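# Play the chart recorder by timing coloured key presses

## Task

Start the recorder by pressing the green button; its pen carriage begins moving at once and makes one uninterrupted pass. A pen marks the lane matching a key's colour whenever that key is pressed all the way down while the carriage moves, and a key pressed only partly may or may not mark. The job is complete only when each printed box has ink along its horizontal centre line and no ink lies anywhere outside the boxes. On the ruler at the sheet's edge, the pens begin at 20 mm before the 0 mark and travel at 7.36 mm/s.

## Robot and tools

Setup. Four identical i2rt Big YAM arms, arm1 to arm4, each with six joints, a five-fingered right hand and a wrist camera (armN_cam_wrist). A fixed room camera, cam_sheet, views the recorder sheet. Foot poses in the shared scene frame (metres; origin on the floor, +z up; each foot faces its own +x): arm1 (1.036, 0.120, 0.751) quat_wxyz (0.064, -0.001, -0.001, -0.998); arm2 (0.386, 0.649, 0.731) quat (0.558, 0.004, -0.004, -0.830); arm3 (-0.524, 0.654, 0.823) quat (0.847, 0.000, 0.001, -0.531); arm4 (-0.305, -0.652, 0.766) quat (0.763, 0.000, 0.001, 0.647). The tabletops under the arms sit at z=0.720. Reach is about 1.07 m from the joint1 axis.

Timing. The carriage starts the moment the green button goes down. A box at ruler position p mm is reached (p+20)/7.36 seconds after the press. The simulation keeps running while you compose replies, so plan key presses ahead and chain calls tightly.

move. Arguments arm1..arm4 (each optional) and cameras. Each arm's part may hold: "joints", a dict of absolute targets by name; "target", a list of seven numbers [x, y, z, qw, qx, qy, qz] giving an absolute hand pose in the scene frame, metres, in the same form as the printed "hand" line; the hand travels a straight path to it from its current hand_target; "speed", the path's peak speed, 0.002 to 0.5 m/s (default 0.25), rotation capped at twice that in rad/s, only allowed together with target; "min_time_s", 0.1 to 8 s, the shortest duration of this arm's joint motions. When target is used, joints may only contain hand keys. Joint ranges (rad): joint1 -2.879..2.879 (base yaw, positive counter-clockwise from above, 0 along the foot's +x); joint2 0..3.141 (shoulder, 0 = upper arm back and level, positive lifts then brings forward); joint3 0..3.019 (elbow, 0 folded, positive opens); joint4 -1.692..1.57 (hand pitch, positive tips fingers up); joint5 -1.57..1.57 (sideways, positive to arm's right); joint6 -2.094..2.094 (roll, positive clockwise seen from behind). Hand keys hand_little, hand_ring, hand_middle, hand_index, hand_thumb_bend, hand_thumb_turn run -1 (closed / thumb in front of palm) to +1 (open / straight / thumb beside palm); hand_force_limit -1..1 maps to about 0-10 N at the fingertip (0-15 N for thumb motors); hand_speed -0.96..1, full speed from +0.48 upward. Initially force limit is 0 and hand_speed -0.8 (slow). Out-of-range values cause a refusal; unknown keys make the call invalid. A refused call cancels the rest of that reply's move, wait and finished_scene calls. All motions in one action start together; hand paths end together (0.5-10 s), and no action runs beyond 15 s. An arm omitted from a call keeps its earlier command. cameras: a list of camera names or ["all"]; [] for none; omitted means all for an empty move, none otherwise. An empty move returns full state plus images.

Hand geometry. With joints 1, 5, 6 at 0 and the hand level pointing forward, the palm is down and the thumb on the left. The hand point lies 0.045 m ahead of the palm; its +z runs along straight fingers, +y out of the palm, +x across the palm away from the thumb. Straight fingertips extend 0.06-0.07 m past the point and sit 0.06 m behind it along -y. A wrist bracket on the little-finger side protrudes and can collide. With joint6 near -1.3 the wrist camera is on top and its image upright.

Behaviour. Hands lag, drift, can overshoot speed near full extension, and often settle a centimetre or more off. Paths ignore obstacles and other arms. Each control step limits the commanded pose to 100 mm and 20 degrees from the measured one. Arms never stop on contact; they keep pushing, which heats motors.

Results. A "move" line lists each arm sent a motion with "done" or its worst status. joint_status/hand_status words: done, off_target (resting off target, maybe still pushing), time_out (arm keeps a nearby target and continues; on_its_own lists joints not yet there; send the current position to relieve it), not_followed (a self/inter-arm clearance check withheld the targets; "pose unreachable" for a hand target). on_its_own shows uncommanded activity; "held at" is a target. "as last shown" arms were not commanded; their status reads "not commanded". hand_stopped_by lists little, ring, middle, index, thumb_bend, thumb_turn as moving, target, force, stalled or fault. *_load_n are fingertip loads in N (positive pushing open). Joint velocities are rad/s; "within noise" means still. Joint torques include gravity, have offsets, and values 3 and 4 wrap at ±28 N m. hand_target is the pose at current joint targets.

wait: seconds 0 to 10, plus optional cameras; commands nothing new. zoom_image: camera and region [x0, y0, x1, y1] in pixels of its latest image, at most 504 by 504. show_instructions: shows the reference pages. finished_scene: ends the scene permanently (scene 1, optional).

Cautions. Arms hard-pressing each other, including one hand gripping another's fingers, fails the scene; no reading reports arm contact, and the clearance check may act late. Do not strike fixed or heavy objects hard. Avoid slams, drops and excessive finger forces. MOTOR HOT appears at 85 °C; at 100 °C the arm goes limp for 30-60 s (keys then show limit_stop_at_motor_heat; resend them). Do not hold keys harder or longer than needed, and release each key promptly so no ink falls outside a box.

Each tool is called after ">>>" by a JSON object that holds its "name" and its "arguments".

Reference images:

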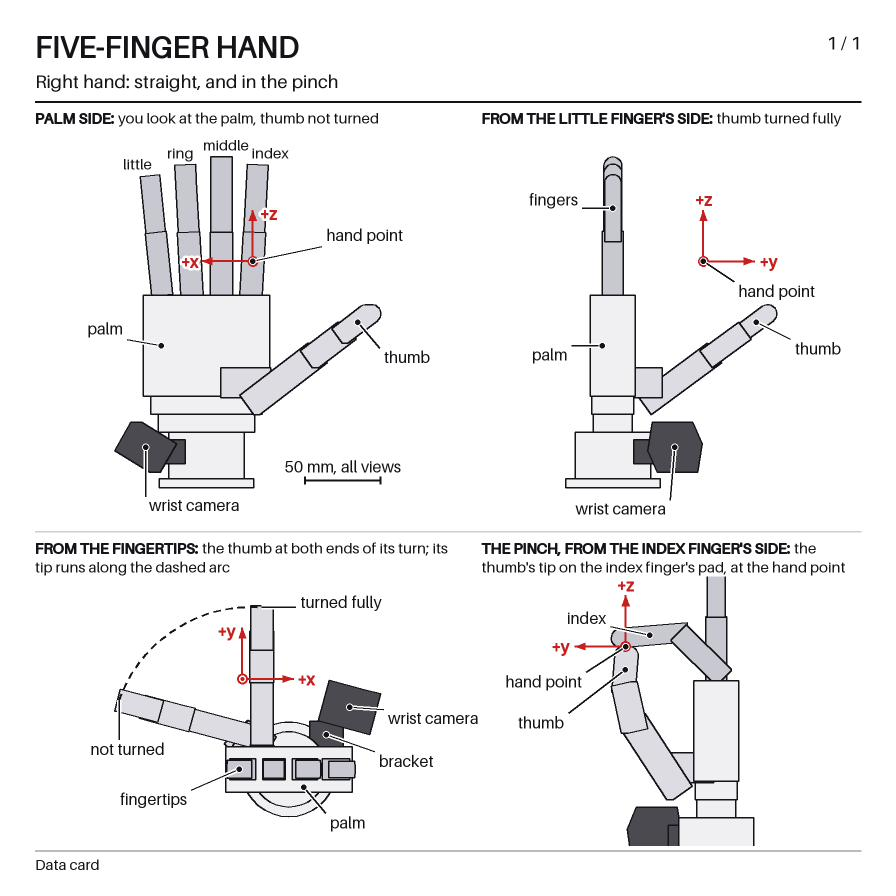

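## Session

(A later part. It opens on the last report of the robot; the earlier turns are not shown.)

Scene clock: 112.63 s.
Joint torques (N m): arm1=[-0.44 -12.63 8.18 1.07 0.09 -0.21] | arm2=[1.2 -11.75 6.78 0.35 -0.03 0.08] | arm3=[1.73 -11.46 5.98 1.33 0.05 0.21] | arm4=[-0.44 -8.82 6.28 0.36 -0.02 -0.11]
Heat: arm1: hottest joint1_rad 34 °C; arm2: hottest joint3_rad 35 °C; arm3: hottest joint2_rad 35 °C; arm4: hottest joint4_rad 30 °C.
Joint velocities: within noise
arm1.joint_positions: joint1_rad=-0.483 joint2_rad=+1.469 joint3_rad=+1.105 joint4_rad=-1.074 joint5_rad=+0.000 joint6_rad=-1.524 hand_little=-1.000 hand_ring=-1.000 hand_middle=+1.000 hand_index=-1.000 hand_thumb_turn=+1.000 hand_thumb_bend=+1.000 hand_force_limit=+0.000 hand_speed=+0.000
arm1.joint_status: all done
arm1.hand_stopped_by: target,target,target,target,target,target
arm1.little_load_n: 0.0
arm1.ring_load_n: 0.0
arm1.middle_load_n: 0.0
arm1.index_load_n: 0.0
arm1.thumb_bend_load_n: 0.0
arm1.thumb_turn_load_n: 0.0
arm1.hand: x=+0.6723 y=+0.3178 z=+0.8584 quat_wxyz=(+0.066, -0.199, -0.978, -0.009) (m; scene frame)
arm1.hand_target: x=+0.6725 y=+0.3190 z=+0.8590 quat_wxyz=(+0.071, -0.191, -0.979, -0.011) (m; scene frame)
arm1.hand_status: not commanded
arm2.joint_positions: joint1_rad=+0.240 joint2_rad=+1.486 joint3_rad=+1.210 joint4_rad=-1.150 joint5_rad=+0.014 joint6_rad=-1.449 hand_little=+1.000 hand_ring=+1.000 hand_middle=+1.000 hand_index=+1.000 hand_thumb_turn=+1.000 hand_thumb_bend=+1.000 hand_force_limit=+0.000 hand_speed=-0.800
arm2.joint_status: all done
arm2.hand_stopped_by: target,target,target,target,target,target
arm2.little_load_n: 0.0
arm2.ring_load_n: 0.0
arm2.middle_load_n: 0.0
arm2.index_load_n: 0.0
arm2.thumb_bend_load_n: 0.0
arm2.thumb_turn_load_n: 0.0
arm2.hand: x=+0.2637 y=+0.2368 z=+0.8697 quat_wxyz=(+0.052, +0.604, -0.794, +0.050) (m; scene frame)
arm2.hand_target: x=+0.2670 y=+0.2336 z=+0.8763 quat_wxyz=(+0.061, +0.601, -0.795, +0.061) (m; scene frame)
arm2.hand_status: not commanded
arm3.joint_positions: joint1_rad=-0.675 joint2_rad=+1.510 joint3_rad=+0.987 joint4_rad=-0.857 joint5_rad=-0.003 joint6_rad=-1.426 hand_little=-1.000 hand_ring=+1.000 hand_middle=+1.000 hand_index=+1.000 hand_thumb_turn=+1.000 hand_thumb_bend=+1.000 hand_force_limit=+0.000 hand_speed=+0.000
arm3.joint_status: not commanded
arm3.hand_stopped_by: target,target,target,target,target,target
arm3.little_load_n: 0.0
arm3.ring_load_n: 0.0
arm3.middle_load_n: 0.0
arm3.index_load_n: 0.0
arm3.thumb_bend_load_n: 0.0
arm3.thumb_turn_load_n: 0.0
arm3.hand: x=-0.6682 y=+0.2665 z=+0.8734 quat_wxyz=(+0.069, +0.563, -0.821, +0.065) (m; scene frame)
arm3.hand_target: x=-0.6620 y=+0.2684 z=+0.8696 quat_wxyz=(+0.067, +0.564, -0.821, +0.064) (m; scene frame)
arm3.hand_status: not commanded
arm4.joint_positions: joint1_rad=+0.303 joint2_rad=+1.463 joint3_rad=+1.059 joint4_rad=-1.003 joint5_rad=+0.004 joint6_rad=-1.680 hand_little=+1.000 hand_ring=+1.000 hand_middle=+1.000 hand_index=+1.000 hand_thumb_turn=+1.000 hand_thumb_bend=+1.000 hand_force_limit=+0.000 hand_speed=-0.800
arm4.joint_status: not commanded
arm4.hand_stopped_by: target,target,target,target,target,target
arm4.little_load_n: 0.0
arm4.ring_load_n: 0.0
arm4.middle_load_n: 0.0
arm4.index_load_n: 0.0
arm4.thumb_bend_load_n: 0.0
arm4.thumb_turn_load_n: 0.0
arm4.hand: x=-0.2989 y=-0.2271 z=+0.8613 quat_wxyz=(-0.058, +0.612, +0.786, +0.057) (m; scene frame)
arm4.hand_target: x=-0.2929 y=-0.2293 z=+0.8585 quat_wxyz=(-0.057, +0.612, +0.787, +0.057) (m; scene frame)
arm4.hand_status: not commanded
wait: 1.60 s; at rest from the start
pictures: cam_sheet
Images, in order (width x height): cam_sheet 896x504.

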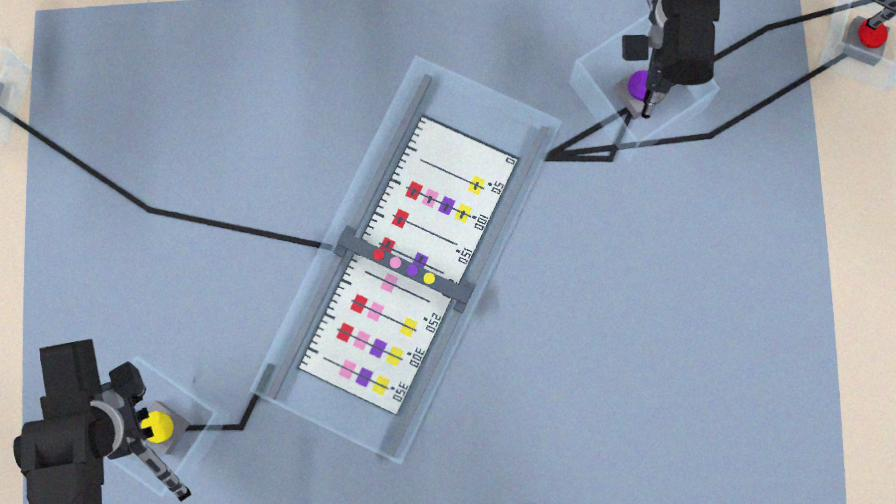

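>>> {"name": "wait", "arguments": {"seconds": 1.4, "cameras": []}}

>>> {"name": "move", "arguments": {"arm3": {"joints": {"joint2_rad": 1.665}, "min_time_s": 0.6}}}

>>> {"name": "wait", "arguments": {"seconds": 0.7, "cameras": []}}

>>> {"name": "move", "arguments": {"arm3": {"joints": {"joint2_rad": 1.51}, "min_time_s": 0.5}}}

>>> {"name": "wait", "arguments": {"seconds": 0.8, "cameras": []}}

Scene clock: 114.20 s.
Joint torques (N m): arm1=[-0.5 -12.57 8.2 1.05 0.09 -0.21] | arm2=[1.26 -11.69 6.79 0.34 -0.04 0.07] | arm3=[1.44 -10.81 5.98 1.33 0.06 0.17] | arm4=[-0.5 -8.76 6.31 0.36 -0.02 -0.11]
Heat: arm1: hottest joint1_rad 34 °C; arm2: hottest joint3_rad 35 °C; arm3: hottest joint2_rad 35 °C; arm4: hottest joint4_rad 30 °C.
Joint velocities: within noise
arm1.joint_positions: joint1_rad=-0.483 joint2_rad=+1.469 joint3_rad=+1.105 joint4_rad=-1.074 joint5_rad=+0.000 joint6_rad=-1.524 hand_little=-1.000 hand_ring=-1.000 hand_middle=+1.000 hand_index=-1.000 hand_thumb_turn=+1.000 hand_thumb_bend=+1.000 hand_force_limit=+0.000 hand_speed=+0.000
arm1.joint_status: all done
arm1.hand_stopped_by: target,target,target,target,target,target
arm1.little_load_n: 0.0
arm1.ring_load_n: 0.0
arm1.middle_load_n: 0.0
arm1.index_load_n: 0.0
arm1.thumb_bend_load_n: 0.0
arm1.thumb_turn_load_n: 0.0
arm1.hand: x=+0.6723 y=+0.3178 z=+0.8584 quat_wxyz=(+0.066, -0.199, -0.978, -0.009) (m; scene frame)
arm1.hand_target: x=+0.6725 y=+0.3190 z=+0.8590 quat_wxyz=(+0.071, -0.191, -0.979, -0.011) (m; scene frame)
arm1.hand_status: not commanded
arm2.joint_positions: joint1_rad=+0.240 joint2_rad=+1.486 joint3_rad=+1.210 joint4_rad=-1.150 joint5_rad=+0.014 joint6_rad=-1.449 hand_little=+1.000 hand_ring=+1.000 hand_middle=+1.000 hand_index=+1.000 hand_thumb_turn=+1.000 hand_thumb_bend=+1.000 hand_force_limit=+0.000 hand_speed=-0.800
arm2.joint_status: all done
arm2.hand_stopped_by: target,target,target,target,target,target
arm2.little_load_n: 0.0
arm2.ring_load_n: 0.5
arm2.middle_load_n: 0.0
arm2.index_load_n: 0.0
arm2.thumb_bend_load_n: 0.0
arm2.thumb_turn_load_n: 0.0
arm2.hand: x=+0.2637 y=+0.2368 z=+0.8697 quat_wxyz=(+0.052, +0.604, -0.794, +0.050) (m; scene frame)
arm2.hand_target: x=+0.2670 y=+0.2336 z=+0.8763 quat_wxyz=(+0.061, +0.601, -0.795, +0.061) (m; scene frame)
arm2.hand_status: not commanded
arm3.joint_positions: joint1_rad=-0.675 joint2_rad=+1.510 joint3_rad=+0.987 joint4_rad=-0.857 joint5_rad=-0.003 joint6_rad=-1.426 hand_little=-1.000 hand_ring=+1.000 hand_middle=+1.000 hand_index=+1.000 hand_thumb_turn=+1.000 hand_thumb_bend=+1.000 hand_force_limit=+0.000 hand_speed=+0.000
arm3.joint_status: not commanded
arm3.hand_stopped_by: target,target,target,target,target,target
arm3.little_load_n: 0.0
arm3.ring_load_n: 0.0
arm3.middle_load_n: 0.0
arm3.index_load_n: 0.0
arm3.thumb_bend_load_n: 0.0
arm3.thumb_turn_load_n: 0.0
arm3.hand: x=-0.6682 y=+0.2665 z=+0.8734 quat_wxyz=(+0.069, +0.563, -0.821, +0.065) (m; scene frame)
arm3.hand_target: x=-0.6620 y=+0.2684 z=+0.8696 quat_wxyz=(+0.067, +0.564, -0.821, +0.064) (m; scene frame)
arm3.hand_status: not commanded
arm4.joint_positions: joint1_rad=+0.303 joint2_rad=+1.463 joint3_rad=+1.059 joint4_rad=-1.003 joint5_rad=+0.004 joint6_rad=-1.680 hand_little=+1.000 hand_ring=+1.000 hand_middle=+1.000 hand_index=+1.000 hand_thumb_turn=+1.000 hand_thumb_bend=+1.000 hand_force_limit=+0.000 hand_speed=-0.800
arm4.joint_status: not commanded
arm4.hand_stopped_by: target,target,target,target,target,target
arm4.little_load_n: 0.0
arm4.ring_load_n: 0.0
arm4.middle_load_n: 0.0
arm4.index_load_n: 0.0
arm4.thumb_bend_load_n: 0.0
arm4.thumb_turn_load_n: 0.0
arm4.hand: x=-0.2989 y=-0.2271 z=+0.8613 quat_wxyz=(-0.058, +0.612, +0.786, +0.057) (m; scene frame)
arm4.hand_target: x=-0.2929 y=-0.2293 z=+0.8585 quat_wxyz=(-0.057, +0.612, +0.787, +0.057) (m; scene frame)
arm4.hand_status: not commanded
wait: 1.40 s; at rest by 0.10 s
pictures: none
No camera images: "cameras" was empty.

Scene clock: 115.13 s.
Joint torques (N m): arm1=[-0.5 -12.69 8.18 1.07 0.09 -0.22] | arm2=[1.38 -11.58 6.82 0.35 -0.01 0.07] | arm3=[1.61 -7.36 5.11 0.99 0.05 0.21] | arm4=[-0.38 -8.76 6.31 0.35 -0.02 -0.11]
Heat: arm1: hottest joint1_rad 34 °C; arm2: hottest joint3_rad 35 °C; arm3: hottest joint2_rad 35 °C; arm4: hottest joint4_rad 30 °C.
move: arm3 done
Joint velocities: within noise
arm1, arm2, arm4: as last shown
arm2.ring_load_n: 0.0
arm3.joint_positions: joint1_rad=-0.675 joint2_rad=+1.611 joint3_rad=+0.991 joint4_rad=-0.855 joint5_rad=-0.003 joint6_rad=-1.426 hand_little=-1.000 hand_ring=+1.000 hand_middle=+1.000 hand_index=+1.000 hand_thumb_turn=+1.000 hand_thumb_bend=+1.000 hand_force_limit=+0.000 hand_speed=+0.000
arm3.joint_status: all done
arm3.hand_stopped_by: target,target,target,target,target,target
arm3.little_load_n: 0.0
arm3.ring_load_n: 0.0
arm3.middle_load_n: 0.0
arm3.index_load_n: 0.0
arm3.thumb_bend_load_n: 0.0
arm3.thumb_turn_load_n: 0.0
arm3.hand: x=-0.6667 y=+0.2738 z=+0.8359 quat_wxyz=(+0.035, +0.565, -0.824, +0.033) (m; scene frame)
arm3.hand_target: x=-0.6585 y=+0.2854 z=+0.8114 quat_wxyz=(+0.011, +0.566, -0.824, +0.011) (m; scene frame)
arm3.hand_status: not commanded
pictures: none

Scene clock: 115.83 s.
Joint torques (N m): arm1=[-0.56 -12.57 8.18 1.07 0.09 -0.21] | arm2=[1.14 -11.87 6.78 0.34 -0.02 0.08] | arm3=[0.79 -6.71 5.08 0.99 0.03 0.23] | arm4=[-0.44 -8.82 6.3 0.36 -0.02 -0.11]
Heat: arm1: hottest joint1_rad 34 °C; arm2: hottest joint3_rad 35 °C; arm3: hottest joint2_rad 35 °C; arm4: hottest joint4_rad 30 °C.
Joint velocities: within noise
arm1.joint_positions: joint1_rad=-0.483 joint2_rad=+1.469 joint3_rad=+1.105 joint4_rad=-1.074 joint5_rad=+0.000 joint6_rad=-1.524 hand_little=-1.000 hand_ring=-1.000 hand_middle=+1.000 hand_index=-1.000 hand_thumb_turn=+1.000 hand_thumb_bend=+1.000 hand_force_limit=+0.000 hand_speed=+0.000
arm1.joint_status: not commanded
arm1.hand_stopped_by: target,target,target,target,target,target
arm1.little_load_n: 0.0
arm1.ring_load_n: 0.0
arm1.middle_load_n: 0.0
arm1.index_load_n: 0.0
arm1.thumb_bend_load_n: 0.0
arm1.thumb_turn_load_n: 0.0
arm1.hand: x=+0.6723 y=+0.3178 z=+0.8584 quat_wxyz=(+0.066, -0.199, -0.978, -0.009) (m; scene frame)
arm1.hand_target: x=+0.6725 y=+0.3190 z=+0.8590 quat_wxyz=(+0.071, -0.191, -0.979, -0.011) (m; scene frame)
arm1.hand_status: not commanded
arm2.joint_positions: joint1_rad=+0.240 joint2_rad=+1.486 joint3_rad=+1.210 joint4_rad=-1.150 joint5_rad=+0.014 joint6_rad=-1.449 hand_little=+1.000 hand_ring=+1.000 hand_middle=+1.000 hand_index=+1.000 hand_thumb_turn=+1.000 hand_thumb_bend=+1.000 hand_force_limit=+0.000 hand_speed=-0.800
arm2.joint_status: not commanded
arm2.hand_stopped_by: target,target,target,target,target,target
arm2.little_load_n: 0.0
arm2.ring_load_n: -0.5
arm2.middle_load_n: 0.0
arm2.index_load_n: 0.0
arm2.thumb_bend_load_n: 0.0
arm2.thumb_turn_load_n: 0.0
arm2.hand: x=+0.2637 y=+0.2368 z=+0.8697 quat_wxyz=(+0.052, +0.604, -0.794, +0.050) (m; scene frame)
arm2.hand_target: x=+0.2670 y=+0.2336 z=+0.8763 quat_wxyz=(+0.061, +0.601, -0.795, +0.061) (m; scene frame)
arm2.hand_status: not commanded
arm3.joint_positions: joint1_rad=-0.675 joint2_rad=+1.611 joint3_rad=+0.991 joint4_rad=-0.855 joint5_rad=-0.003 joint6_rad=-1.426 hand_little=-1.000 hand_ring=+1.000 hand_middle=+1.000 hand_index=+1.000 hand_thumb_turn=+1.000 hand_thumb_bend=+1.000 hand_force_limit=+0.000 hand_speed=+0.000
arm3.joint_status: all done
arm3.hand_stopped_by: target,target,target,target,target,target
arm3.little_load_n: 0.0
arm3.ring_load_n: 0.0
arm3.middle_load_n: 0.0
arm3.index_load_n: 0.0
arm3.thumb_bend_load_n: 0.0
arm3.thumb_turn_load_n: 0.0
arm3.hand: x=-0.6667 y=+0.2738 z=+0.8359 quat_wxyz=(+0.035, +0.565, -0.824, +0.033) (m; scene frame)
arm3.hand_target: x=-0.6585 y=+0.2854 z=+0.8114 quat_wxyz=(+0.011, +0.566, -0.824, +0.011) (m; scene frame)
arm3.hand_status: not commanded
arm4.joint_positions: joint1_rad=+0.303 joint2_rad=+1.463 joint3_rad=+1.059 joint4_rad=-1.003 joint5_rad=+0.004 joint6_rad=-1.680 hand_little=+1.000 hand_ring=+1.000 hand_middle=+1.000 hand_index=+1.000 hand_thumb_turn=+1.000 hand_thumb_bend=+1.000 hand_force_limit=+0.000 hand_speed=-0.800
arm4.joint_status: not commanded
arm4.hand_stopped_by: target,target,target,target,target,target
arm4.little_load_n: 0.0
arm4.ring_load_n: 0.0
arm4.middle_load_n: 0.0
arm4.index_load_n: 0.0
arm4.thumb_bend_load_n: 0.0
arm4.thumb_turn_load_n: 0.0
arm4.hand: x=-0.2989 y=-0.2271 z=+0.8613 quat_wxyz=(-0.058, +0.612, +0.786, +0.057) (m; scene frame)
arm4.hand_target: x=-0.2929 y=-0.2293 z=+0.8585 quat_wxyz=(-0.057, +0.612, +0.787, +0.057) (m; scene frame)
arm4.hand_status: not commanded
wait: 0.70 s; at rest by 0.27 s
pictures: none
No camera images: "cameras" was empty.

Scene clock: 116.83 s.
Joint torques (N m): arm1=[-0.5 -12.63 8.18 1.06 0.09 -0.21] | arm2=[1.03 -11.52 6.79 0.32 -0.02 0.09] | arm3=[1.32 -10.52 5.97 1.14 0.02 0.22] | arm4=[-0.5 -8.82 6.31 0.36 -0.02 -0.11]
Heat: arm1: hottest joint1_rad 34 °C; arm2: hottest joint3_rad 35 °C; arm3: hottest joint2_rad 35 °C; arm4: hottest joint4_rad 30 °C.
move: arm3 done
Joint velocities: within noise
arm1, arm2, arm4: as last shown
arm2.ring_load_n: 0.0
arm3.joint_positions: joint1_rad=-0.675 joint2_rad=+1.510 joint3_rad=+0.987 joint4_rad=-0.855 joint5_rad=-0.003 joint6_rad=-1.426 hand_little=-1.000 hand_ring=+1.000 hand_middle=+1.000 hand_index=+1.000 hand_thumb_turn=+1.000 hand_thumb_bend=+1.000 hand_force_limit=+0.000 hand_speed=+0.000
arm3.joint_status: all done
arm3.hand_stopped_by: target,target,target,target,target,target
arm3.little_load_n: 0.0
arm3.ring_load_n: 0.0
arm3.middle_load_n: 0.0
arm3.index_load_n: 0.0
arm3.thumb_bend_load_n: -0.5
arm3.thumb_turn_load_n: 0.0
arm3.hand: x=-0.6684 y=+0.2659 z=+0.8736 quat_wxyz=(+0.070, +0.563, -0.821, +0.066) (m; scene frame)
arm3.hand_target: x=-0.6621 y=+0.2684 z=+0.8698 quat_wxyz=(+0.068, +0.564, -0.821, +0.064) (m; scene frame)
arm3.hand_status: not commanded
pictures: none

Scene clock: 117.63 s.
Joint torques (N m): arm1=[-0.38 -12.57 8.21 1.09 0.09 -0.21] | arm2=[1.2 -11.75 6.83 0.38 -0.01 0.09] | arm3=[1.61 -10.58 5.98 1.22 0 0.22] | arm4=[-0.5 -8.82 6.3 0.35 -0.02 -0.11]
Heat: arm1: hottest joint1_rad 34 °C; arm2: hottest joint3_rad 35 °C; arm3: hottest joint2_rad 35 °C; arm4: hottest joint4_rad 30 °C.
Joint velocities: within noise
arm1.joint_positions: joint1_rad=-0.483 joint2_rad=+1.469 joint3_rad=+1.105 joint4_rad=-1.074 joint5_rad=+0.000 joint6_rad=-1.524 hand_little=-1.000 hand_ring=-1.000 hand_middle=+1.000 hand_index=-1.000 hand_thumb_turn=+1.000 hand_thumb_bend=+1.000 hand_force_limit=+0.000 hand_speed=+0.000
arm1.joint_status: not commanded
arm1.hand_stopped_by: target,target,target,target,target,target
arm1.little_load_n: 0.0
arm1.ring_load_n: 0.0
arm1.middle_load_n: 0.0
arm1.index_load_n: 0.0
arm1.thumb_bend_load_n: 0.0
arm1.thumb_turn_load_n: 0.0
arm1.hand: x=+0.6723 y=+0.3178 z=+0.8584 quat_wxyz=(+0.066, -0.199, -0.978, -0.009) (m; scene frame)
arm1.hand_target: x=+0.6725 y=+0.3190 z=+0.8590 quat_wxyz=(+0.071, -0.191, -0.979, -0.011) (m; scene frame)
arm1.hand_status: not commanded
arm2.joint_positions: joint1_rad=+0.240 joint2_rad=+1.486 joint3_rad=+1.210 joint4_rad=-1.150 joint5_rad=+0.014 joint6_rad=-1.449 hand_little=+1.000 hand_ring=+1.000 hand_middle=+1.000 hand_index=+1.000 hand_thumb_turn=+1.000 hand_thumb_bend=+1.000 hand_force_limit=+0.000 hand_speed=-0.800
arm2.joint_status: not commanded
arm2.hand_stopped_by: target,target,target,target,target,target
arm2.little_load_n: 0.0
arm2.ring_load_n: 0.0
arm2.middle_load_n: 0.0
arm2.index_load_n: 0.0
arm2.thumb_bend_load_n: 0.0
arm2.thumb_turn_load_n: 0.0
arm2.hand: x=+0.2637 y=+0.2368 z=+0.8697 quat_wxyz=(+0.052, +0.604, -0.794, +0.050) (m; scene frame)
arm2.hand_target: x=+0.2670 y=+0.2336 z=+0.8763 quat_wxyz=(+0.061, +0.601, -0.795, +0.061) (m; scene frame)
arm2.hand_status: not commanded
arm3.joint_positions: joint1_rad=-0.675 joint2_rad=+1.510 joint3_rad=+0.987 joint4_rad=-0.855 joint5_rad=-0.003 joint6_rad=-1.426 hand_little=-1.000 hand_ring=+1.000 hand_middle=+1.000 hand_index=+1.000 hand_thumb_turn=+1.000 hand_thumb_bend=+1.000 hand_force_limit=+0.000 hand_speed=+0.000
arm3.joint_status: all done
arm3.hand_stopped_by: target,target,target,target,target,target
arm3.little_load_n: 0.0
arm3.ring_load_n: 0.0
arm3.middle_load_n: 0.0
arm3.index_load_n: 0.0
arm3.thumb_bend_load_n: 0.0
arm3.thumb_turn_load_n: 0.5
arm3.hand: x=-0.6684 y=+0.2659 z=+0.8736 quat_wxyz=(+0.070, +0.563, -0.821, +0.066) (m; scene frame)
arm3.hand_target: x=-0.6621 y=+0.2684 z=+0.8698 quat_wxyz=(+0.068, +0.564, -0.821, +0.064) (m; scene frame)
arm3.hand_status: not commanded
arm4.joint_positions: joint1_rad=+0.303 joint2_rad=+1.463 joint3_rad=+1.059 joint4_rad=-1.003 joint5_rad=+0.004 joint6_rad=-1.680 hand_little=+1.000 hand_ring=+1.000 hand_middle=+1.000 hand_index=+1.000 hand_thumb_turn=+1.000 hand_thumb_bend=+1.000 hand_force_limit=+0.000 hand_speed=-0.800
arm4.joint_status: not commanded
arm4.hand_stopped_by: target,target,target,target,target,target
arm4.little_load_n: 0.0
arm4.ring_load_n: 0.0
arm4.middle_load_n: 0.0
arm4.index_load_n: 0.0
arm4.thumb_bend_load_n: 0.0
arm4.thumb_turn_load_n: 0.0
arm4.hand: x=-0.2989 y=-0.2271 z=+0.8613 quat_wxyz=(-0.058, +0.612, +0.786, +0.057) (m; scene frame)
arm4.hand_target: x=-0.2929 y=-0.2293 z=+0.8585 quat_wxyz=(-0.057, +0.612, +0.787, +0.057) (m; scene frame)
arm4.hand_status: not commanded
wait: 0.80 s; at rest by 0.27 s
pictures: none
No camera images: "cameras" was empty.

>>> {"name": "wait", "arguments": {"seconds": 2.1, "cameras": []}}

>>> {"name": "move", "arguments": {"arm1": {"joints": {"joint2_rad": 1.60}, "min_time_s": 0.6}, "arm3": {"joints": {"joint2_rad": 1.665}, "min_time_s": 0.6}, "arm4": {"joints": {"joint2_rad": 1.59}, "min_time_s": 0.6}}}

>>> {"name": "wait", "arguments": {"seconds": 0.7, "cameras": []}}

>>> {"name": "move", "arguments": {"arm1": {"joints": {"joint2_rad": 1.46}, "min_time_s": 0.5}, "arm3": {"joints": {"joint2_rad": 1.51}, "min_time_s": 0.5}, "arm4": {"joints": {"joint2_rad": 1.46}, "min_time_s": 0.5}}}

>>> {"name": "wait", "arguments": {"seconds": 0.5, "cameras": ["cam_sheet"]}}

>>> {"name": "zoom_image", "arguments": {"camera": "cam_sheet", "region": [360, 220, 470, 320]}}

Scene clock: 120.03 s.
Joint torques (N m): arm1=[-0.44 -12.57 8.18 1.07 0.09 -0.21] | arm2=[1.32 -11.69 6.82 0.32 -0.03 0.08] | arm3=[1.2 -11.28 6.05 1.25 0.05 0.19] | arm4=[-0.44 -8.76 6.28 0.35 -0.02 -0.11]
Heat: arm1: hottest joint1_rad 34 °C; arm2: hottest joint3_rad 35 °C; arm3: hottest joint2_rad 35 °C; arm4: hottest joint4_rad 30 °C.
Joint velocities: within noise
arm1.joint_positions: joint1_rad=-0.483 joint2_rad=+1.469 joint3_rad=+1.105 joint4_rad=-1.074 joint5_rad=+0.000 joint6_rad=-1.524 hand_little=-1.000 hand_ring=-1.000 hand_middle=+1.000 hand_index=-1.000 hand_thumb_turn=+1.000 hand_thumb_bend=+1.000 hand_force_limit=+0.000 hand_speed=+0.000
arm1.joint_status: not commanded
arm1.hand_stopped_by: target,target,target,target,target,target
arm1.little_load_n: 0.0
arm1.ring_load_n: 0.0
arm1.middle_load_n: 0.0
arm1.index_load_n: 0.0
arm1.thumb_bend_load_n: 0.0
arm1.thumb_turn_load_n: -0.5
arm1.hand: x=+0.6723 y=+0.3178 z=+0.8584 quat_wxyz=(+0.066, -0.199, -0.978, -0.009) (m; scene frame)
arm1.hand_target: x=+0.6725 y=+0.3190 z=+0.8590 quat_wxyz=(+0.071, -0.191, -0.979, -0.011) (m; scene frame)
arm1.hand_status: not commanded
arm2.joint_positions: joint1_rad=+0.240 joint2_rad=+1.486 joint3_rad=+1.210 joint4_rad=-1.150 joint5_rad=+0.014 joint6_rad=-1.449 hand_little=+1.000 hand_ring=+1.000 hand_middle=+1.000 hand_index=+1.000 hand_thumb_turn=+1.000 hand_thumb_bend=+1.000 hand_force_limit=+0.000 hand_speed=-0.800
arm2.joint_status: not commanded
arm2.hand_stopped_by: target,target,target,target,target,target
arm2.little_load_n: 0.0
arm2.ring_load_n: 0.0
arm2.middle_load_n: 0.0
arm2.index_load_n: 0.0
arm2.thumb_bend_load_n: 0.0
arm2.thumb_turn_load_n: 0.0
arm2.hand: x=+0.2637 y=+0.2368 z=+0.8697 quat_wxyz=(+0.052, +0.604, -0.794, +0.050) (m; scene frame)
arm2.hand_target: x=+0.2670 y=+0.2336 z=+0.8763 quat_wxyz=(+0.061, +0.601, -0.795, +0.061) (m; scene frame)
arm2.hand_status: not commanded
arm3.joint_positions: joint1_rad=-0.675 joint2_rad=+1.510 joint3_rad=+0.987 joint4_rad=-0.855 joint5_rad=-0.003 joint6_rad=-1.426 hand_little=-1.000 hand_ring=+1.000 hand_middle=+1.000 hand_index=+1.000 hand_thumb_turn=+1.000 hand_thumb_bend=+1.000 hand_force_limit=+0.000 hand_speed=+0.000
arm3.joint_status: all done
arm3.hand_stopped_by: target,target,target,target,target,target
arm3.little_load_n: 0.0
arm3.ring_load_n: 0.0
arm3.middle_load_n: 0.0
arm3.index_load_n: 0.0
arm3.thumb_bend_load_n: -0.5
arm3.thumb_turn_load_n: 0.0
arm3.hand: x=-0.6684 y=+0.2659 z=+0.8736 quat_wxyz=(+0.070, +0.563, -0.821, +0.066) (m; scene frame)
arm3.hand_target: x=-0.6621 y=+0.2684 z=+0.8698 quat_wxyz=(+0.068, +0.564, -0.821, +0.064) (m; scene frame)
arm3.hand_status: not commanded
arm4.joint_positions: joint1_rad=+0.303 joint2_rad=+1.463 joint3_rad=+1.059 joint4_rad=-1.003 joint5_rad=+0.004 joint6_rad=-1.680 hand_little=+1.000 hand_ring=+1.000 hand_middle=+1.000 hand_index=+1.000 hand_thumb_turn=+1.000 hand_thumb_bend=+1.000 hand_force_limit=+0.000 hand_speed=-0.800
arm4.joint_status: not commanded
arm4.hand_stopped_by: target,target,target,target,target,target
arm4.little_load_n: 0.0
arm4.ring_load_n: 0.0
arm4.middle_load_n: 0.0
arm4.index_load_n: 0.0
arm4.thumb_bend_load_n: 0.0
arm4.thumb_turn_load_n: 0.0
arm4.hand: x=-0.2989 y=-0.2271 z=+0.8613 quat_wxyz=(-0.058, +0.612, +0.786, +0.057) (m; scene frame)
arm4.hand_target: x=-0.2929 y=-0.2293 z=+0.8585 quat_wxyz=(-0.057, +0.612, +0.787, +0.057) (m; scene frame)
arm4.hand_status: not commanded
wait: 2.10 s; at rest from the start
pictures: none
No camera images: "cameras" was empty.

Scene clock: 120.93 s.
Joint torques (N m): arm1=[-0.56 -8.18 7.46 0.83 0.09 -0.22] | arm2=[1.26 -11.75 6.75 0.36 -0.01 0.08] | arm3=[1.96 -7.65 5.03 1.05 0.02 0.22] | arm4=[-0.44 -5.42 5.85 0.2 -0.02 -0.11]
Heat: arm1: hottest joint1_rad 34 °C; arm2: hottest joint3_rad 35 °C; arm3: hottest joint2_rad 35 °C; arm4: hottest joint4_rad 30 °C.
move: arm1 done; arm3 done; arm4 done
Joint velocities: within noise
arm1.joint_positions: joint1_rad=-0.483 joint2_rad=+1.542 joint3_rad=+1.109 joint4_rad=-1.073 joint5_rad=+0.000 joint6_rad=-1.524 hand_little=-1.000 hand_ring=-1.000 hand_middle=+1.000 hand_index=-1.000 hand_thumb_turn=+1.000 hand_thumb_bend=+1.000 hand_force_limit=+0.000 hand_speed=+0.000
arm1.joint_status: all done
arm1.hand_stopped_by: target,target,target,target,target,target
arm1.little_load_n: 0.0
arm1.ring_load_n: 0.0
arm1.middle_load_n: 0.0
arm1.index_load_n: 0.0
arm1.thumb_bend_load_n: 0.0
arm1.thumb_turn_load_n: 0.0
arm1.hand: x=+0.6728 y=+0.3175 z=+0.8317 quat_wxyz=(+0.032, -0.199, -0.979, -0.003) (m; scene frame)
arm1.hand_target: x=+0.6789 y=+0.3164 z=+0.8051 quat_wxyz=(+0.002, -0.191, -0.982, +0.000) (m; scene frame)
arm1.hand_status: not commanded
arm2: as last shown
arm2.thumb_bend_load_n: -0.5
arm3.joint_positions: joint1_rad=-0.674 joint2_rad=+1.611 joint3_rad=+0.992 joint4_rad=-0.853 joint5_rad=-0.003 joint6_rad=-1.426 hand_little=-1.000 hand_ring=+1.000 hand_middle=+1.000 hand_index=+1.000 hand_thumb_turn=+1.000 hand_thumb_bend=+1.000 hand_force_limit=+0.000 hand_speed=+0.000
arm3.joint_status: all done
arm3.hand_stopped_by: target,target,target,target,target,target
arm3.little_load_n: 0.0
arm3.ring_load_n: 0.0
arm3.middle_load_n: 0.0
arm3.index_load_n: 0.0
arm3.thumb_bend_load_n: 0.0
arm3.thumb_turn_load_n: 0.0
arm3.hand: x=-0.6667 y=+0.2732 z=+0.8360 quat_wxyz=(+0.035, +0.565, -0.824, +0.034) (m; scene frame)
arm3.hand_target: x=-0.6584 y=+0.2854 z=+0.8115 quat_wxyz=(+0.012, +0.566, -0.824, +0.011) (m; scene frame)
arm3.hand_status: not commanded
arm4.joint_positions: joint1_rad=+0.303 joint2_rad=+1.538 joint3_rad=+1.061 joint4_rad=-1.003 joint5_rad=+0.004 joint6_rad=-1.680 hand_little=+1.000 hand_ring=+1.000 hand_middle=+1.000 hand_index=+1.000 hand_thumb_turn=+1.000 hand_thumb_bend=+1.000 hand_force_limit=+0.000 hand_speed=-0.800
arm4.joint_status: all done
arm4.hand_stopped_by: target,target,target,target,target,target
arm4.little_load_n: 0.0
arm4.ring_load_n: 0.0
arm4.middle_load_n: 0.0
arm4.index_load_n: 0.0
arm4.thumb_bend_load_n: 0.0
arm4.thumb_turn_load_n: 0.0
arm4.hand: x=-0.2986 y=-0.2297 z=+0.8325 quat_wxyz=(-0.032, +0.614, +0.788, +0.032) (m; scene frame)
arm4.hand_target: x=-0.2920 y=-0.2376 z=+0.8073 quat_wxyz=(-0.011, +0.614, +0.790, +0.011) (m; scene frame)
arm4.hand_status: not commanded
pictures: none

Scene clock: 121.63 s.
Joint torques (N m): arm1=[-0.44 -8.12 7.38 0.91 0.09 -0.21] | arm2=[1.08 -11.75 6.86 0.38 -0.02 0.09] | arm3=[1.85 -8 5.18 0.91 0.05 0.23] | arm4=[-0.56 -5.42 5.82 0.23 -0.02 -0.11]
Heat: arm1: hottest joint1_rad 34 °C; arm2: hottest joint3_rad 35 °C; arm3: hottest joint2_rad 35 °C; arm4: hottest joint4_rad 30 °C.
Joint velocities: within noise
arm1.joint_positions: joint1_rad=-0.483 joint2_rad=+1.542 joint3_rad=+1.109 joint4_rad=-1.073 joint5_rad=+0.000 joint6_rad=-1.524 hand_little=-1.000 hand_ring=-1.000 hand_middle=+1.000 hand_index=-1.000 hand_thumb_turn=+1.000 hand_thumb_bend=+1.000 hand_force_limit=+0.000 hand_speed=+0.000
arm1.joint_status: all done
arm1.hand_stopped_by: target,target,target,target,target,target
arm1.little_load_n: 0.0
arm1.ring_load_n: 0.0
arm1.middle_load_n: 0.0
arm1.index_load_n: 0.0
arm1.thumb_bend_load_n: 0.0
arm1.thumb_turn_load_n: 0.0
arm1.hand: x=+0.6728 y=+0.3175 z=+0.8317 quat_wxyz=(+0.032, -0.199, -0.979, -0.003) (m; scene frame)
arm1.hand_target: x=+0.6789 y=+0.3164 z=+0.8051 quat_wxyz=(+0.002, -0.191, -0.982, +0.000) (m; scene frame)
arm1.hand_status: not commanded
arm2.joint_positions: joint1_rad=+0.240 joint2_rad=+1.486 joint3_rad=+1.210 joint4_rad=-1.150 joint5_rad=+0.014 joint6_rad=-1.449 hand_little=+1.000 hand_ring=+1.000 hand_middle=+1.000 hand_index=+1.000 hand_thumb_turn=+1.000 hand_thumb_bend=+1.000 hand_force_limit=+0.000 hand_speed=-0.800
arm2.joint_status: not commanded
arm2.hand_stopped_by: target,target,target,target,target,target
arm2.little_load_n: 0.0
arm2.ring_load_n: -0.5
arm2.middle_load_n: 0.0
arm2.index_load_n: 0.0
arm2.thumb_bend_load_n: 0.0
arm2.thumb_turn_load_n: 0.0
arm2.hand: x=+0.2637 y=+0.2368 z=+0.8697 quat_wxyz=(+0.052, +0.604, -0.794, +0.050) (m; scene frame)
arm2.hand_target: x=+0.2670 y=+0.2336 z=+0.8763 quat_wxyz=(+0.061, +0.601, -0.795, +0.061) (m; scene frame)
arm2.hand_status: not commanded
arm3.joint_positions: joint1_rad=-0.674 joint2_rad=+1.611 joint3_rad=+0.992 joint4_rad=-0.853 joint5_rad=-0.003 joint6_rad=-1.426 hand_little=-1.000 hand_ring=+1.000 hand_middle=+1.000 hand_index=+1.000 hand_thumb_turn=+1.000 hand_thumb_bend=+1.000 hand_force_limit=+0.000 hand_speed=+0.000
arm3.joint_status: all done
arm3.hand_stopped_by: target,target,target,target,target,target
arm3.little_load_n: 0.0
arm3.ring_load_n: 0.0
arm3.middle_load_n: 0.0
arm3.index_load_n: 0.0
arm3.thumb_bend_load_n: 0.0
arm3.thumb_turn_load_n: 0.0
arm3.hand: x=-0.6667 y=+0.2732 z=+0.8360 quat_wxyz=(+0.035, +0.565, -0.824, +0.034) (m; scene frame)
arm3.hand_target: x=-0.6584 y=+0.2854 z=+0.8115 quat_wxyz=(+0.012, +0.566, -0.824, +0.011) (m; scene frame)
arm3.hand_status: not commanded
arm4.joint_positions: joint1_rad=+0.303 joint2_rad=+1.538 joint3_rad=+1.061 joint4_rad=-1.003 joint5_rad=+0.004 joint6_rad=-1.680 hand_little=+1.000 hand_ring=+1.000 hand_middle=+1.000 hand_index=+1.000 hand_thumb_turn=+1.000 hand_thumb_bend=+1.000 hand_force_limit=+0.000 hand_speed=-0.800
arm4.joint_status: all done
arm4.hand_stopped_by: target,target,target,target,target,target
arm4.little_load_n: 0.0
arm4.ring_load_n: 0.0
arm4.middle_load_n: -0.5
arm4.index_load_n: 0.0
arm4.thumb_bend_load_n: 0.0
arm4.thumb_turn_load_n: 0.0
arm4.hand: x=-0.2986 y=-0.2297 z=+0.8325 quat_wxyz=(-0.032, +0.614, +0.788, +0.032) (m; scene frame)
arm4.hand_target: x=-0.2920 y=-0.2376 z=+0.8073 quat_wxyz=(-0.011, +0.614, +0.790, +0.011) (m; scene frame)
arm4.hand_status: not commanded
wait: 0.70 s; at rest by 0.27 s
pictures: none
No camera images: "cameras" was empty.

Scene clock: 122.67 s.
Joint torques (N m): arm1=[-0.5 -12.86 8.05 1.03 0.09 -0.22] | arm2=[1.26 -11.63 6.8 0.43 -0.03 0.07] | arm3=[1.38 -10.81 6 1.29 0.05 0.2] | arm4=[-0.5 -8.82 6.3 0.31 -0.02 -0.11]
Heat: arm1: hottest joint1_rad 34 °C; arm2: hottest joint3_rad 35 °C; arm3: hottest joint2_rad 35 °C; arm4: hottest joint4_rad 30 °C.
move: arm1 done; arm3 done; arm4 done
Joint velocities: within noise
arm1.joint_positions: joint1_rad=-0.483 joint2_rad=+1.469 joint3_rad=+1.105 joint4_rad=-1.072 joint5_rad=+0.000 joint6_rad=-1.524 hand_little=-1.000 hand_ring=-1.000 hand_middle=+1.000 hand_index=-1.000 hand_thumb_turn=+1.000 hand_thumb_bend=+1.000 hand_force_limit=+0.000 hand_speed=+0.000
arm1.joint_status: all done
arm1.hand_stopped_by: target,target,target,target,target,target
arm1.little_load_n: 0.0
arm1.ring_load_n: 0.0
arm1.middle_load_n: 0.0
arm1.index_load_n: 0.0
arm1.thumb_bend_load_n: 0.5
arm1.thumb_turn_load_n: 0.0
arm1.hand: x=+0.6720 y=+0.3179 z=+0.8584 quat_wxyz=(+0.066, -0.199, -0.978, -0.009) (m; scene frame)
arm1.hand_target: x=+0.6725 y=+0.3190 z=+0.8590 quat_wxyz=(+0.071, -0.191, -0.979, -0.011) (m; scene frame)
arm1.hand_status: not commanded
arm2: as last shown
arm2.ring_load_n: 0.0
arm2.thumb_turn_load_n: 0.5
arm3.joint_positions: joint1_rad=-0.674 joint2_rad=+1.510 joint3_rad=+0.988 joint4_rad=-0.853 joint5_rad=-0.003 joint6_rad=-1.426 hand_little=-1.000 hand_ring=+1.000 hand_middle=+1.000 hand_index=+1.000 hand_thumb_turn=+1.000 hand_thumb_bend=+1.000 hand_force_limit=+0.000 hand_speed=+0.000
arm3.joint_status: all done
arm3.hand_stopped_by: target,target,target,target,target,target
arm3.little_load_n: 0.0
arm3.ring_load_n: 0.0
arm3.middle_load_n: 0.0
arm3.index_load_n: 0.0
arm3.thumb_bend_load_n: 0.0
arm3.thumb_turn_load_n: 0.0
arm3.hand: x=-0.6684 y=+0.2653 z=+0.8736 quat_wxyz=(+0.071, +0.563, -0.821, +0.066) (m; scene frame)
arm3.hand_target: x=-0.6620 y=+0.2682 z=+0.8697 quat_wxyz=(+0.068, +0.564, -0.820, +0.064) (m; scene frame)
arm3.hand_status: not commanded
arm4.joint_positions: joint1_rad=+0.303 joint2_rad=+1.463 joint3_rad=+1.059 joint4_rad=-1.002 joint5_rad=+0.004 joint6_rad=-1.680 hand_little=+1.000 hand_ring=+1.000 hand_middle=+1.000 hand_index=+1.000 hand_thumb_turn=+1.000 hand_thumb_bend=+1.000 hand_force_limit=+0.000 hand_speed=-0.800
arm4.joint_status: all done
arm4.hand_stopped_by: target,target,target,target,target,target
arm4.little_load_n: 0.0
arm4.ring_load_n: 0.0
arm4.middle_load_n: 0.0
arm4.index_load_n: 0.0
arm4.thumb_bend_load_n: 0.0
arm4.thumb_turn_load_n: 0.0
arm4.hand: x=-0.2990 y=-0.2267 z=+0.8613 quat_wxyz=(-0.058, +0.612, +0.786, +0.058) (m; scene frame)
arm4.hand_target: x=-0.2929 y=-0.2292 z=+0.8585 quat_wxyz=(-0.057, +0.612, +0.787, +0.057) (m; scene frame)
arm4.hand_status: not commanded
pictures: none

Scene clock: 123.17 s.
Joint torques (N m): arm1=[-0.44 -12.63 8.17 1.03 0.09 -0.21] | arm2=[1.2 -11.81 6.87 0.32 -0.02 0.07] | arm3=[1.61 -11.05 5.97 1.29 0.02 0.23] | arm4=[-0.5 -8.88 6.3 0.28 -0.02 -0.11]
Heat: arm1: hottest joint1_rad 34 °C; arm2: hottest joint3_rad 35 °C; arm3: hottest joint2_rad 35 °C; arm4: hottest joint4_rad 30 °C.
Joint velocities: within noise
arm1.joint_positions: joint1_rad=-0.483 joint2_rad=+1.469 joint3_rad=+1.105 joint4_rad=-1.072 joint5_rad=+0.000 joint6_rad=-1.524 hand_little=-1.000 hand_ring=-1.000 hand_middle=+1.000 hand_index=-1.000 hand_thumb_turn=+1.000 hand_thumb_bend=+1.000 hand_force_limit=+0.000 hand_speed=+0.000
arm1.joint_status: all done
arm1.hand_stopped_by: target,target,target,target,target,target
arm1.little_load_n: 0.5
arm1.ring_load_n: 0.0
arm1.middle_load_n: 0.0
arm1.index_load_n: 0.0
arm1.thumb_bend_load_n: 0.0
arm1.thumb_turn_load_n: 0.0
arm1.hand: x=+0.6720 y=+0.3179 z=+0.8584 quat_wxyz=(+0.066, -0.199, -0.978, -0.009) (m; scene frame)
arm1.hand_target: x=+0.6725 y=+0.3190 z=+0.8590 quat_wxyz=(+0.071, -0.191, -0.979, -0.011) (m; scene frame)
arm1.hand_status: not commanded
arm2.joint_positions: joint1_rad=+0.240 joint2_rad=+1.486 joint3_rad=+1.210 joint4_rad=-1.150 joint5_rad=+0.014 joint6_rad=-1.449 hand_little=+1.000 hand_ring=+1.000 hand_middle=+1.000 hand_index=+1.000 hand_thumb_turn=+1.000 hand_thumb_bend=+1.000 hand_force_limit=+0.000 hand_speed=-0.800
arm2.joint_status: not commanded
arm2.hand_stopped_by: target,target,target,target,target,target
arm2.little_load_n: 0.0
arm2.ring_load_n: 0.0
arm2.middle_load_n: 0.0
arm2.index_load_n: 0.0
arm2.thumb_bend_load_n: -0.5
arm2.thumb_turn_load_n: 0.0
arm2.hand: x=+0.2637 y=+0.2368 z=+0.8697 quat_wxyz=(+0.052, +0.604, -0.794, +0.050) (m; scene frame)
arm2.hand_target: x=+0.2670 y=+0.2336 z=+0.8763 quat_wxyz=(+0.061, +0.601, -0.795, +0.061) (m; scene frame)
arm2.hand_status: not commanded
arm3.joint_positions: joint1_rad=-0.674 joint2_rad=+1.510 joint3_rad=+0.988 joint4_rad=-0.853 joint5_rad=-0.003 joint6_rad=-1.426 hand_little=-1.000 hand_ring=+1.000 hand_middle=+1.000 hand_index=+1.000 hand_thumb_turn=+1.000 hand_thumb_bend=+1.000 hand_force_limit=+0.000 hand_speed=+0.000
arm3.joint_status: all done
arm3.hand_stopped_by: target,target,target,target,target,target
arm3.little_load_n: 0.0
arm3.ring_load_n: 0.0
arm3.middle_load_n: 0.0
arm3.index_load_n: 0.0
arm3.thumb_bend_load_n: 0.0
arm3.thumb_turn_load_n: 0.0
arm3.hand: x=-0.6684 y=+0.2653 z=+0.8736 quat_wxyz=(+0.071, +0.563, -0.821, +0.066) (m; scene frame)
arm3.hand_target: x=-0.6620 y=+0.2682 z=+0.8697 quat_wxyz=(+0.068, +0.564, -0.820, +0.064) (m; scene frame)
arm3.hand_status: not commanded
arm4.joint_positions: joint1_rad=+0.303 joint2_rad=+1.463 joint3_rad=+1.059 joint4_rad=-1.002 joint5_rad=+0.004 joint6_rad=-1.680 hand_little=+1.000 hand_ring=+1.000 hand_middle=+1.000 hand_index=+1.000 hand_thumb_turn=+1.000 hand_thumb_bend=+1.000 hand_force_limit=+0.000 hand_speed=-0.800
arm4.joint_status: all done
arm4.hand_stopped_by: target,target,target,target,target,target
arm4.little_load_n: 0.0
arm4.ring_load_n: 0.0
arm4.middle_load_n: -0.5
arm4.index_load_n: 0.0
arm4.thumb_bend_load_n: 0.0
arm4.thumb_turn_load_n: 0.0
arm4.hand: x=-0.2990 y=-0.2267 z=+0.8613 quat_wxyz=(-0.058, +0.612, +0.786, +0.058) (m; scene frame)
arm4.hand_target: x=-0.2929 y=-0.2292 z=+0.8585 quat_wxyz=(-0.057, +0.612, +0.787, +0.057) (m; scene frame)
arm4.hand_status: not commanded
wait: 0.50 s; at rest by 0.27 s
pictures: cam_sheet
Images, in order (width x height): cam_sheet 896x504.

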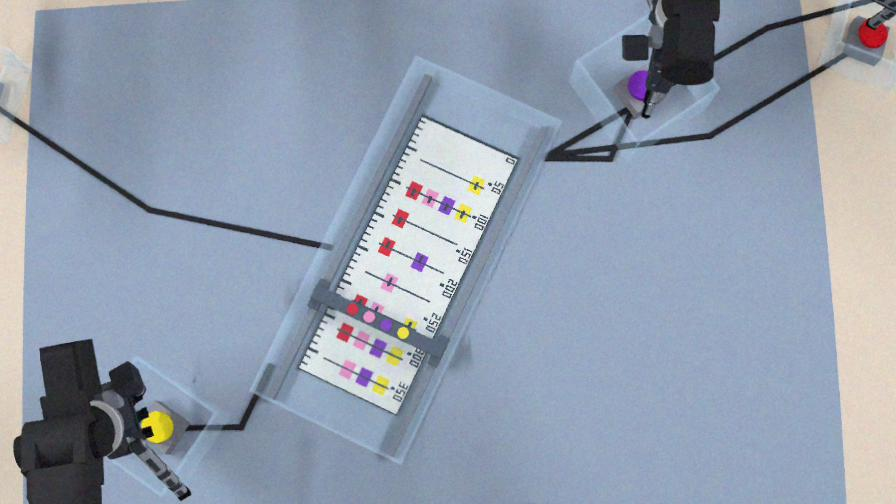

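Scaled by 4.582.

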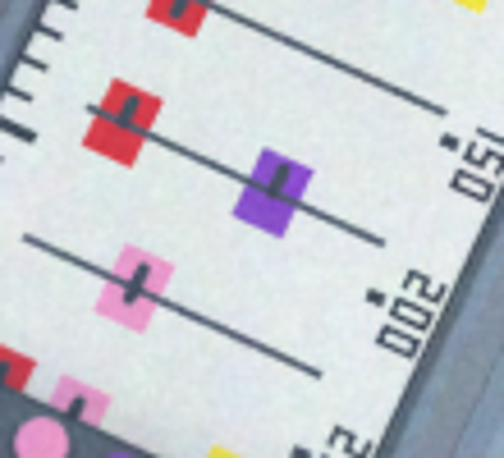

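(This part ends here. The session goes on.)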